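# Index a turntable one hole clockwise using the plunger

## Task

Rotate the turntable by exactly one hole in the clockwise direction as viewed from above, so that the plunger's pin ends up seated all the way down in the next hole; the fixture must be left standing upright on the deck, with neither gripper (nor any wrist camera cable) still in contact with it.

## Robot and tools

Robot: two 6-joint arms with parallel grippers, left_arm and right_arm. Scene frame: origin at table-top height midway between the two nominal bases, +z up, +x pointing out over the table, and left_arm on the +y side. Camera left and right do not follow this. Calibrated root-link places in the scene frame: left_arm at (+0.025, +0.326, +0.031) m with quat_wxyz (+1.000, 0, 0, +0.003); right_arm at (-0.004, -0.268, +0.031) m with quat_wxyz (+1.000, 0, 0, -0.018). Up is +z in both base frames. Each arm reports its hand pose, velocities, targets and wrist camera pose in its own base frame. Fixed cameras and the table use the scene frame. The printed hand position and orientation can be off by a few centimetres, and more when the arm is stretched far.

Row layout. Every command row has 14 numbers in one flat list covering both arms, even when only one arm moves. The first 7 are left_arm: waist, shoulder, elbow, wrist roll, wrist yaw, wrist pitch, then opening. The next 7 are right_arm in the same order. The six joint numbers are absolute target angles in radians, matching the Joint positions readout. They are not offsets. Stated ranges, in row order: waist -2.618 to 3.054, shoulder 0.000 to 3.142, elbow 0.000 to 3.142, wrist roll -2.094 to 2.094, wrist yaw -1.571 to 1.571, wrist pitch -1.571 to 1.571. A real end stop may sit up to 0.059 rad either side of these values. A target more than 0.059 rad beyond a stated end, and farther out than the joint's present angle, makes the call fail. A target past the real stop is clipped to it, and the result then says "joint sent to its limit". If that line is missing, the joint may still be at its stop. The opening is a scale from -1 (closed) to +1 (fully open, 0.094 m between pads). Between those ends the fingers go to where grip_measured would show that value. To keep a gripper unchanged, send its present command again, because 0 is itself a command.

Tools.
- execute_actions(actions, cameras): actions holds up to 15 rows per action, and each row lasts one 1/30 s step. If fewer than 15 rows are given, the last row is repeated. An empty list only returns the state and images.
- move(target, speed, blend, opening_speed, blocking, cameras): target is one 14-number row or a list of up to 15 rows. All joints of both arms are interpolated together, so the hand follows a curve. speed is the peak rad/s of the joint that travels farthest, from 0.01 to 12.57, default 0.5. It can be one number or one per target. blend (rad) rounds intermediate corners. opening_speed (0.2 or more, scale units per second) ramps the fingers; use a low value for gentle closing. Finger changes in later rows take effect only after everything has come to rest at that row. Each path lasts at least 0.5 s, and one longer than 10 s stops short. Nothing avoids obstacles or the other arm. blocking=false returns after about 0.5 s while the move continues, and a new move then takes over from the current point. The result's "move:" line reports done, off_target (resting more than 0.035 rad from target), moving, held or fault, plus limits=held if steps were withheld. done does not mean there was no contact.
- wait(seconds 0 to 10, cameras): the arms hold their last command, and any running move carries on.
- stop(cameras): brakes the running move. A fast move needs more distance to stop.
- zoom_image(camera, region [x0,y0,x1,y1] pixels, at most 504x504): gives a closer view from cam_head_left, cam_head_right, cam_left_wrist or cam_right_wrist, each 896x504. The camera must appear in the latest images.
- read_manual(section): licence texts only.
- finished_scene(scene): closes the current scene, given its number. It cannot be undone. The goal must still hold once the robot lets go.

Motion limits. At each step the joint target cannot lead the measured angle by more than 0.339 rad for waist, shoulder and elbow, or 2.2 rad for the wrist joints. If a target would place the gripper more than 200 mm from where it is now, that arm's targets are scaled back toward its measured angles. Long motions can therefore take several actions. Continue any unfinished motion in the next call. Very small joint changes may not start at all.

Result lines. Joint positions and Joint velocities list each arm in row order, with the pad gap (m) last. "within noise" means the arm is at rest. Joint targets shows what the joints are being driven toward right now. Tool commands shows the current finger commands. grip_measured uses the opening scale. With nothing held it reads slightly wide. On a firmly gripped part it reads a bit narrower than the part. Full squeeze force begins roughly 0.05 below the reading at first contact. Release by commanding well above grip_measured. Joint torques follow row order without the gripper. Positive means toward a larger angle. They include gravity, offsets and noise. The first three joints wrap at ±28 N m. end_effector_position is the pinch point between the pads, about 1 cm behind the fingertips. The fingers point along the gripper's +z axis and close along its y axis. "joint command not followed" means the clearance check altered some steps. Action calls also return joint angles at sampled steps.

Avoid the following. Letting anything drop or leave the table. Releasing parts while they are moving. Fast impacts; contact force grows with speed and with how far the target lies past the contact point. Pushing hard. The two arms or grippers striking or squeezing each other, which can end the scene. Any arm stop or fault. Motor heat: holding loads, keeping an arm outstretched, or pressing toward an unreachable pose produces MOTOR HOT at 75 °C. At 90 °C an OVER-TEMPERATURE FAULT folds that arm and disables it. At 100 °C the arm goes limp and falls. Time passes while you think, and the robot holds its last command during that time.

Each tool is called after "Call:" as name([rows], argument=value, ...), one row to a line, values as JSON.

## Session

Call:
execute_actions(actions=[], cameras=["cam_head_left"])

Scene clock: 0.00 s.
left_arm: end_effector_position=(+0.3789, +0.0005, +0.1416) grip_measured=+1.000 end_effector_quat_wxyz=(+0.682, -0.014, +0.730, +0.047) | right_arm: end_effector_position=(+0.3580, -0.0478, +0.1413) grip_measured=+1.000 end_effector_quat_wxyz=(+0.679, +0.114, +0.720, -0.089)
Joint names: [waist, shoulder, elbow, wrist roll, wrist yaw, wrist pitch]
Joint positions: left_arm=[-0.079 1.56 0.222 0.039 -0.166 1.272 0.094] | right_arm=[0.009 1.506 0.165 0.047 0.296 1.275 0.094]
Joint velocities: within noise
Joint torques (N m): no reading
Heat: left arm: 34 °C; right arm: 37 °C.
Joint targets: left_arm=[-0.079 1.557 0.226 0.038 -0.166 1.267] | right_arm=[0.009 1.502 0.170 0.046 0.296 1.270]
Tool commands: left_gripper/opening=+1.0 right_gripper/opening=+1.0
Images, in order (width x height): cam_head_left 896x504.

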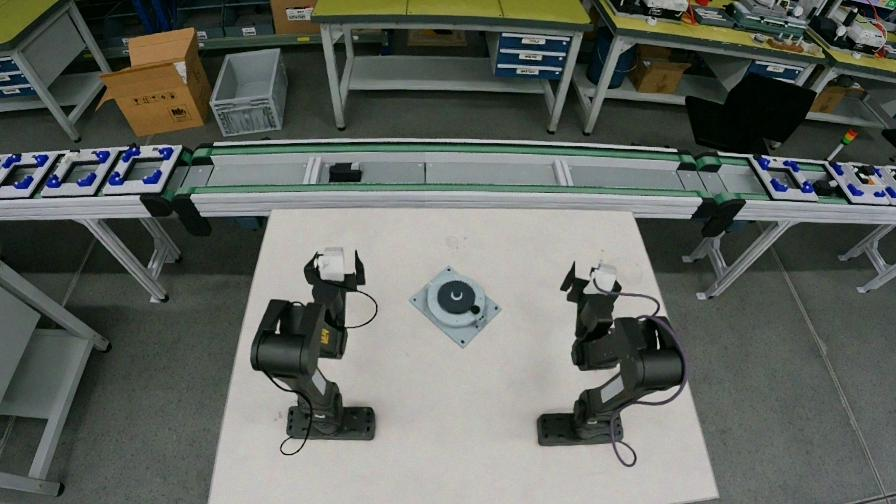

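Call:
move([
  [-0.4,1.52,0.8,0,0,-0.3,-0.3,0.1,1.7,1.2,0.15,0,-0.3,0.17],
  [-0.73,1.498,1.231,0,0,-0.867,-0.3,0.3,2.05,1.72,0.28,0,-1.24,0.17],
], speed=[1.3,1.2], blend=[0.1,0], cameras=["cam_left_wrist"])

Scene clock: 12.67 s.
left_arm: end_effector_position=(+0.2673, -0.2354, +0.1359) grip_measured=-0.299 end_effector_quat_wxyz=(+0.190, +0.352, +0.914, -0.070) | right_arm: end_effector_position=(+0.3731, +0.1138, +0.0838) grip_measured=+0.172 end_effector_quat_wxyz=(+0.006, -0.013, +1.000, -0.001)
Joint names: [waist, shoulder, elbow, wrist roll, wrist yaw, wrist pitch]
Joint positions: left_arm=[-0.727 1.518 1.205 0.01 -0.003 -0.85 0.033] | right_arm=[0.296 2.028 1.696 0.27 0.006 -1.228 0.055]
Joint velocities: within noise
Joint torques (N m): left_arm=[-0.28 -8.5 7.8 -0.1 0.02 1.05] | right_arm=[0.29 -8.92 9.89 0.12 -0.08 0.16]
Heat: left arm: 35 °C; right arm: 37 °C.
Joint targets: left_arm=[-0.730 1.498 1.231 0.000 0.000 -0.867] | right_arm=[0.300 2.050 1.720 0.280 0.000 -1.240]
move: done
Images, in order (width x height): cam_left_wrist 896x504.

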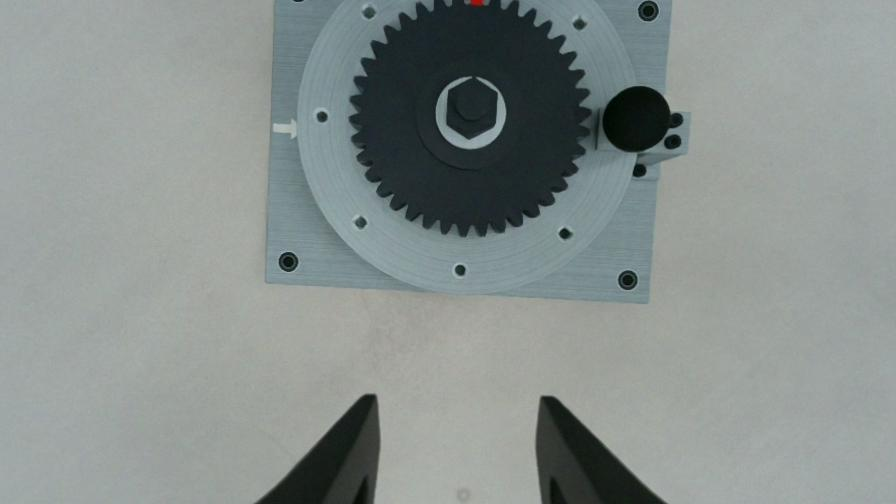

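Call:
move([
  [0.1,1.7,1.0,1.571,1.305,-0.6,-1,0.45,2.06,1.73,0.05,0,-1.24,0.17],
  [-0.156,2.204,1.138,1.571,1.305,-0.513,-1,0.672,2.0742,1.7366,-0.185,0,-1.2391,0.17],
], speed=[1.3,0.7], blend=[0.05,0], cameras=["cam_right_wrist","cam_left_wrist"])

Scene clock: 45.97 s.
left_arm: end_effector_position=(+0.3091, -0.2206, +0.0259) grip_measured=-0.995 end_effector_quat_wxyz=(+0.376, +0.601, +0.531, -0.463) | right_arm: end_effector_position=(+0.3082, +0.2446, +0.0798) grip_measured=+0.172 end_effector_quat_wxyz=(+0.002, -0.410, +0.912, -0.002)
Joint names: [waist, shoulder, elbow, wrist roll, wrist yaw, wrist pitch]
Joint positions: left_arm=[-0.157 2.19 1.119 1.557 1.279 -0.527 0] | right_arm=[0.671 2.05 1.712 -0.175 0.005 -1.23 0.055]
Joint velocities: within noise
Joint torques (N m): left_arm=[0.01 -9.14 5.09 0.16 0.72 0.53] | right_arm=[0.06 -8.94 9.85 -0.09 -0.08 0.16]
Heat: left arm: 37 °C; right arm: 40 °C.
Joint targets: left_arm=[-0.156 2.204 1.138 1.571 1.305 -0.513] | right_arm=[0.672 2.074 1.737 -0.185 0.000 -1.239]
move: done
Images, in order (width x height): cam_left_wrist 896x504, cam_right_wrist 896x504.

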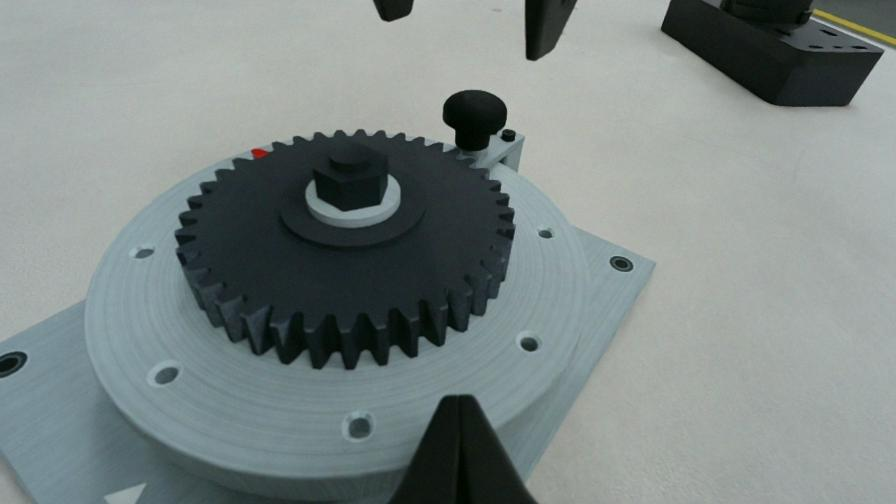

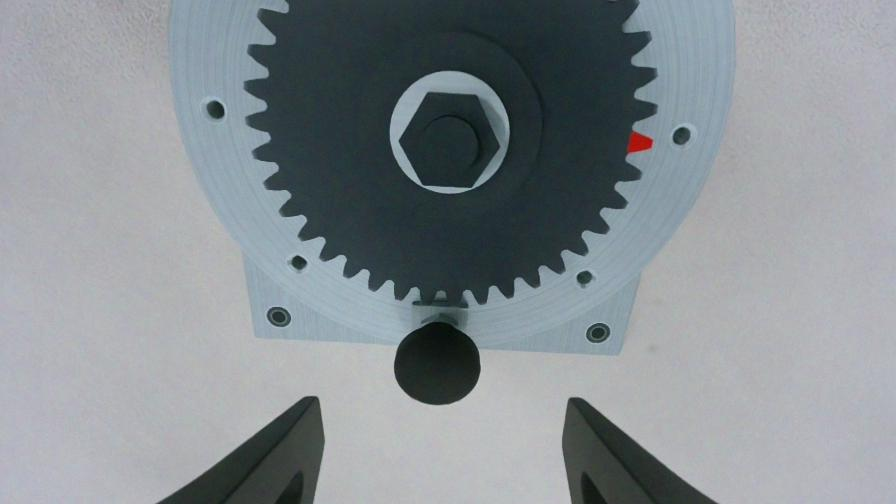

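Call:
move([
  [-0.156,2.204,1.138,1.571,1.33,-0.513,-1,0.68,2.086,1.6,-0.185,0,-1.1006,0.17],
  [-0.156,2.204,1.138,1.571,1.33,-0.513,-1,0.68,2.086,1.6,-0.185,0,-1.1006,-0.65],
  [-0.156,2.204,1.138,1.571,1.33,-0.513,-1,0.68,1.953,1.712,-0.185,0,-1.155,-0.65],
], speed=[0.35,0.3,0.3], opening_speed=1.0, cameras=["cam_right_wrist","cam_left_wrist"])

Scene clock: 75.10 s.
left_arm: end_effector_position=(+0.3091, -0.2219, +0.0301) grip_measured=-0.995 end_effector_quat_wxyz=(+0.383, +0.596, +0.526, -0.471) | right_arm: end_effector_position=(+0.3058, +0.2438, +0.0534) grip_measured=-0.495 end_effector_quat_wxyz=(-0.004, -0.412, +0.911, -0.002)
Joint names: [waist, shoulder, elbow, wrist roll, wrist yaw, wrist pitch]
Joint positions: left_arm=[-0.157 2.19 1.119 1.558 1.304 -0.526 0] | right_arm=[0.672 2.069 1.635 -0.177 0.003 -1.146 0.024]
Joint velocities: within noise
Joint torques (N m): left_arm=[-0.01 -9.11 5.11 0.15 0.74 0.53] | right_arm=[0.7 -20.12 15.09 -0.07 -0.05 0.13]
Heat: left arm: 36 °C; right arm: 40 °C.
Joint targets: left_arm=[-0.156 2.204 1.138 1.571 1.330 -0.513] | right_arm=[0.680 1.953 1.712 -0.185 0.000 -1.155]
move: off_target (right_arm); right_arm: the shoulder is farthest, 0.116 rad from its target
Images, in order (width x height): cam_left_wrist 896x504, cam_right_wrist 896x504.

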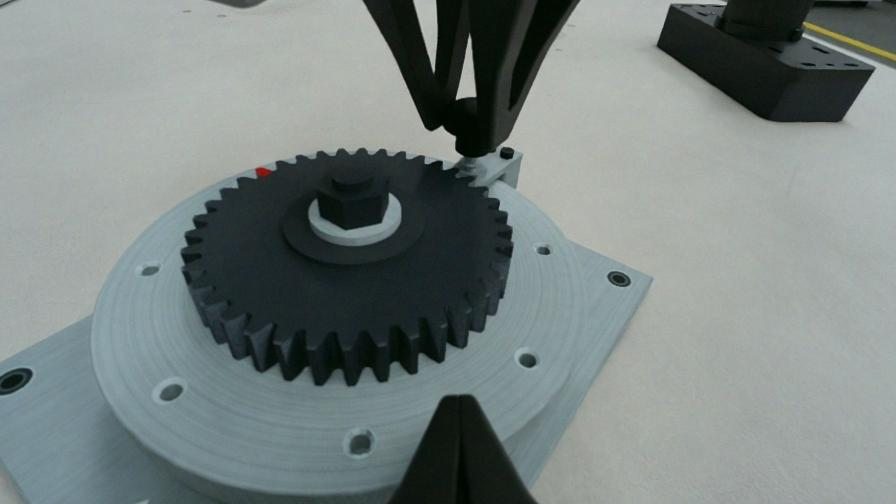

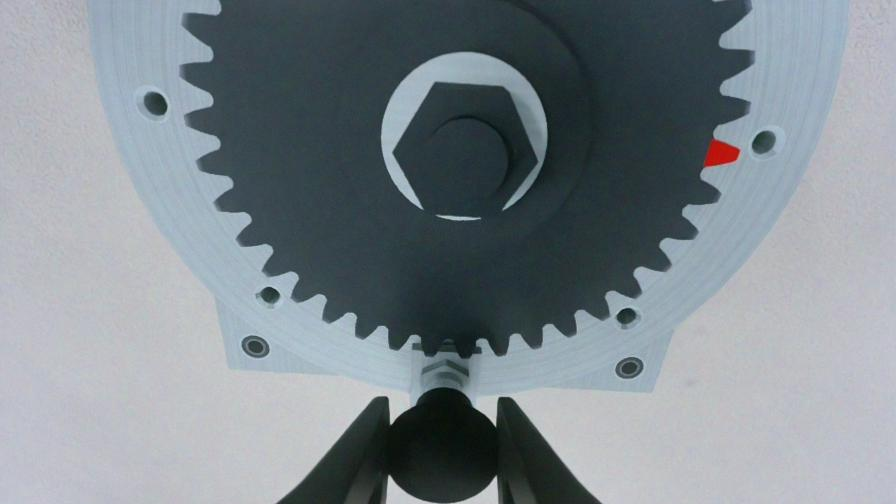

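Call:
move([
  [-0.248,2.2965,1.304,1.571,1.33,-0.5925,-1,0.68,1.953,1.712,-0.185,0,-1.155,-0.65],
  [-0.2365,2.334,1.377,1.571,1.33,-0.6276,-1,0.68,1.953,1.712,-0.185,0,-1.155,-0.65],
  [-0.2423,2.383,1.472,1.571,1.33,-0.6736,-1,0.68,1.953,1.712,-0.185,0,-1.155,-0.65],
], speed=[0.35,0.25,0.25], cameras=["cam_right_wrist","cam_left_wrist"])

Scene clock: 85.87 s.
left_arm: end_effector_position=(+0.3574, -0.2593, +0.0335) grip_measured=-0.995 end_effector_quat_wxyz=(+0.381, +0.622, +0.493, -0.475) | right_arm: end_effector_position=(+0.3051, +0.2425, +0.0534) grip_measured=-0.495 end_effector_quat_wxyz=(-0.006, -0.412, +0.911, -0.005)
Joint names: [waist, shoulder, elbow, wrist roll, wrist yaw, wrist pitch]
Joint positions: left_arm=[-0.23 2.356 1.451 1.558 1.309 -0.649 0] | right_arm=[0.672 2.069 1.635 -0.177 0.006 -1.151 0.024]
Joint velocities: within noise
Joint torques (N m): left_arm=[-1.1 -9.94 5.87 0.16 0.7 0.13] | right_arm=[0.72 -20.11 15.05 -0.07 -0.08 0.17]
Heat: left arm: 36 °C; right arm: 50 °C.
Joint targets: left_arm=[-0.242 2.383 1.472 1.571 1.330 -0.674] | right_arm=[0.680 1.953 1.712 -0.185 0.000 -1.155]
move: off_target (right_arm); right_arm: the shoulder is farthest, 0.116 rad from its target
Images, in order (width x height): cam_left_wrist 896x504, cam_right_wrist 896x504.

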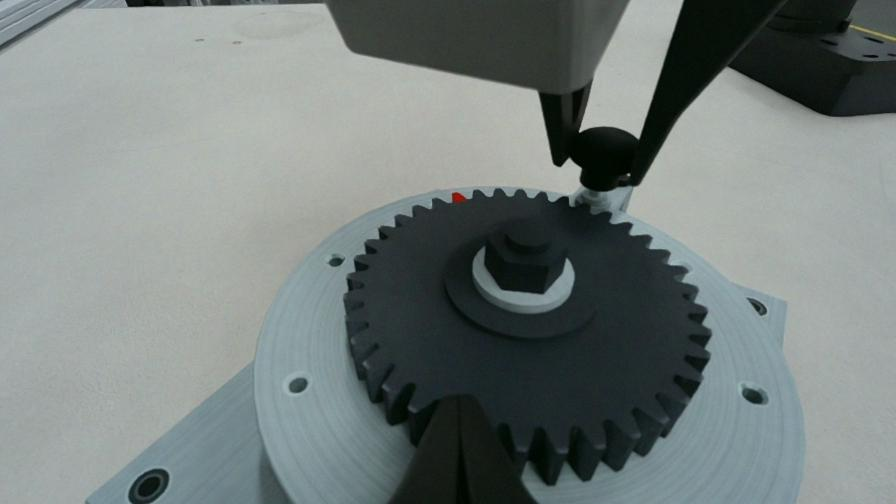

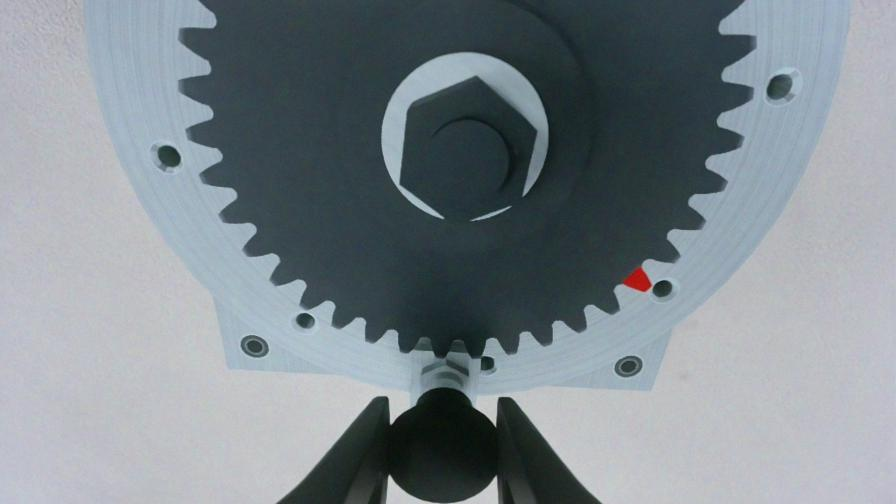

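Call:
move(target=[-0.2535,2.406,1.516,1.571,1.33,-0.695,-1,0.68,1.953,1.712,-0.185,0,-1.155,-0.65], speed=0.2, cameras=["cam_right_wrist"])

Scene clock: 97.30 s.
left_arm: end_effector_position=(+0.3628, -0.2631, +0.0335) grip_measured=-0.995 end_effector_quat_wxyz=(+0.379, +0.623, +0.491, -0.477) | right_arm: end_effector_position=(+0.3051, +0.2425, +0.0534) grip_measured=-0.495 end_effector_quat_wxyz=(-0.006, -0.412, +0.911, -0.005)
Joint names: [waist, shoulder, elbow, wrist roll, wrist yaw, wrist pitch]
Joint positions: left_arm=[-0.236 2.378 1.495 1.558 1.309 -0.672 0] | right_arm=[0.672 2.069 1.635 -0.177 0.006 -1.151 0.024]
Joint velocities: within noise
Joint torques (N m): left_arm=[-1.48 -10.11 5.9 0.16 0.7 0.16] | right_arm=[0.72 -20.16 15.06 -0.07 -0.07 0.16]
Heat: left arm: 37 °C; right arm: 57 °C.
Joint targets: left_arm=[-0.253 2.406 1.516 1.571 1.330 -0.695] | right_arm=[0.680 1.953 1.712 -0.185 0.000 -1.155]
move: off_target (right_arm); right_arm: the shoulder is farthest, 0.116 rad from its target
Images, in order (width x height): cam_right_wrist 896x504.

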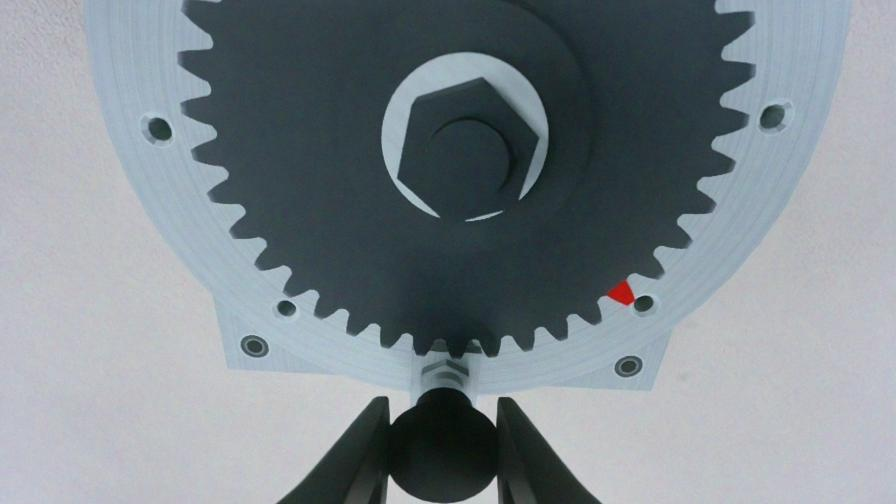

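Call:
move(target=[-0.2595,2.42,1.543,1.571,1.33,-0.708,-1,0.68,1.953,1.712,-0.185,0,-1.155,-0.65], speed=0.15, cameras=["cam_right_wrist"])

Call:
zoom_image(camera="cam_right_wrist", region=[210, 250, 690, 420])

Scene clock: 104.93 s.
left_arm: end_effector_position=(+0.3658, -0.2661, +0.0337) grip_measured=-0.995 end_effector_quat_wxyz=(+0.378, +0.624, +0.490, -0.477) | right_arm: end_effector_position=(+0.3051, +0.2425, +0.0534) grip_measured=-0.495 end_effector_quat_wxyz=(-0.006, -0.412, +0.911, -0.005)
Joint names: [waist, shoulder, elbow, wrist roll, wrist yaw, wrist pitch]
Joint positions: left_arm=[-0.241 2.391 1.522 1.558 1.309 -0.685 0] | right_arm=[0.672 2.069 1.635 -0.177 0.006 -1.151 0.024]
Joint velocities: within noise
Joint torques (N m): left_arm=[-1.54 -10.24 6 0.15 0.7 0.15] | right_arm=[0.69 -20.14 15.06 -0.07 -0.09 0.17]
Heat: left arm: 38 °C; right arm: 61 °C.
Joint targets: left_arm=[-0.259 2.420 1.543 1.571 1.330 -0.708] | right_arm=[0.680 1.953 1.712 -0.185 0.000 -1.155]
move: off_target (right_arm); right_arm: the shoulder is farthest, 0.116 rad from its target
Images, in order (width x height): cam_right_wrist 896x504.

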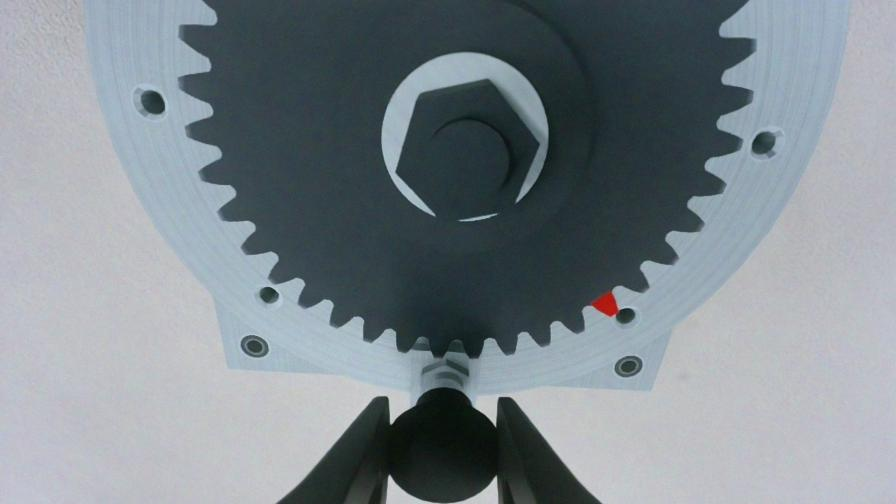

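Scaled by 1.050 from the camera's 896x504 image, which has a finer 1280x720 frame.

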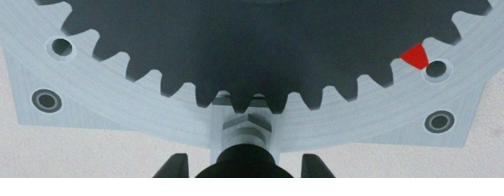

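Call:
move(target=[-0.2595,2.42,1.543,1.571,1.33,-0.708,-1,0.68,2.088,1.598,-0.185,0,-1.1,-0.65], speed=0.3, cameras=["cam_right_wrist"])

Scene clock: 116.03 s.
left_arm: end_effector_position=(+0.3656, -0.2661, +0.0337) grip_measured=-0.995 end_effector_quat_wxyz=(+0.377, +0.624, +0.490, -0.478) | right_arm: end_effector_position=(+0.3044, +0.2419, +0.0460) grip_measured=-0.495 end_effector_quat_wxyz=(-0.006, -0.412, +0.911, -0.005)
Joint names: [waist, shoulder, elbow, wrist roll, wrist yaw, wrist pitch]
Joint positions: left_arm=[-0.241 2.391 1.522 1.558 1.309 -0.686 0] | right_arm=[0.672 2.071 1.607 -0.177 0.006 -1.121 0.024]
Joint velocities: within noise
Joint torques (N m): left_arm=[-1.51 -10.25 5.97 0.14 0.69 0.17] | right_arm=[0.7 -9.46 6.52 -0.06 -0.07 0.42]
Heat: left arm: 37 °C; right arm: 63 °C.
Joint targets: left_arm=[-0.259 2.420 1.543 1.571 1.330 -0.708] | right_arm=[0.680 2.088 1.598 -0.185 0.000 -1.100]
move: done
Images, in order (width x height): cam_right_wrist 896x504.

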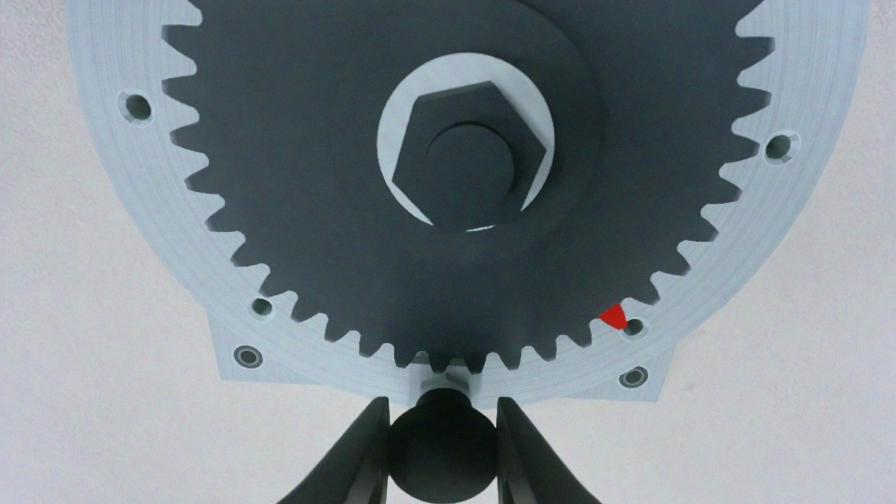

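Call:
move([
  [-0.2595,2.42,1.543,1.571,1.33,-0.708,-1,0.68,2.088,1.598,-0.185,0,-1.1,0.17],
  [-0.13,2.40,1.51,1.571,1.33,-0.70,-1,0.68,2.02,1.74,-0.185,0,-1.26,0.17],
  [0.05,2.1,1.1,1.571,1.33,-0.6,-1,0.68,1.95,1.76,-0.185,0,-1.35,0.17],
], speed=[0.3,0.4,0.6], opening_speed=2.0, blend=[0,0.03,0], cameras=["cam_right_wrist","cam_left_wrist"])

Scene clock: 128.93 s.
left_arm: end_effector_position=(+0.3410, -0.1546, +0.0498) grip_measured=-0.995 end_effector_quat_wxyz=(+0.422, +0.530, +0.590, -0.440) | right_arm: end_effector_position=(+0.2933, +0.2331, +0.1095) grip_measured=+0.168 end_effector_quat_wxyz=(-0.007, -0.412, +0.911, -0.005)
Joint names: [waist, shoulder, elbow, wrist roll, wrist yaw, wrist pitch]
Joint positions: left_arm=[0.049 2.13 1.114 1.558 1.31 -0.615 0] | right_arm=[0.672 1.987 1.738 -0.177 0.006 -1.338 0.055]
Joint velocities: within noise
Joint torques (N m): left_arm=[0.02 -13 2.66 0.15 0.68 0.48] | right_arm=[0.72 -13.03 9.65 -0.06 -0.08 0.11]
Heat: left arm: 37 °C; right arm: 55 °C.
Joint targets: left_arm=[0.050 2.100 1.100 1.571 1.330 -0.600] | right_arm=[0.680 1.950 1.760 -0.185 0.000 -1.350]
move: off_target (right_arm); right_arm: the shoulder is farthest, 0.037 rad from its target
Images, in order (width x height): cam_left_wrist 896x504, cam_right_wrist 896x504.

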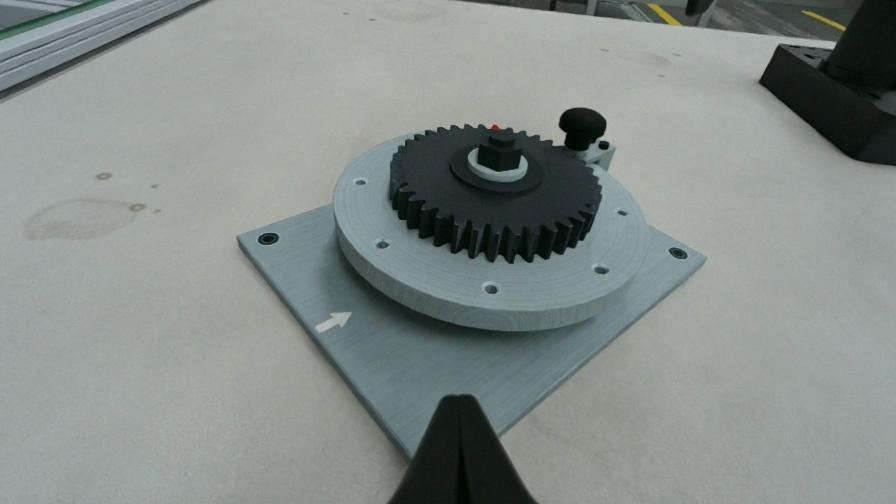

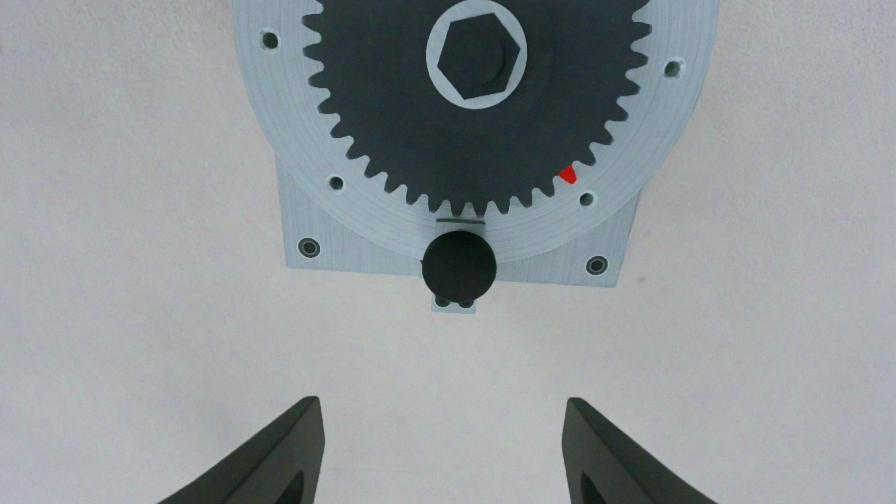

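Call:
finished_scene(scene=2)

The scene is finished: the task was done.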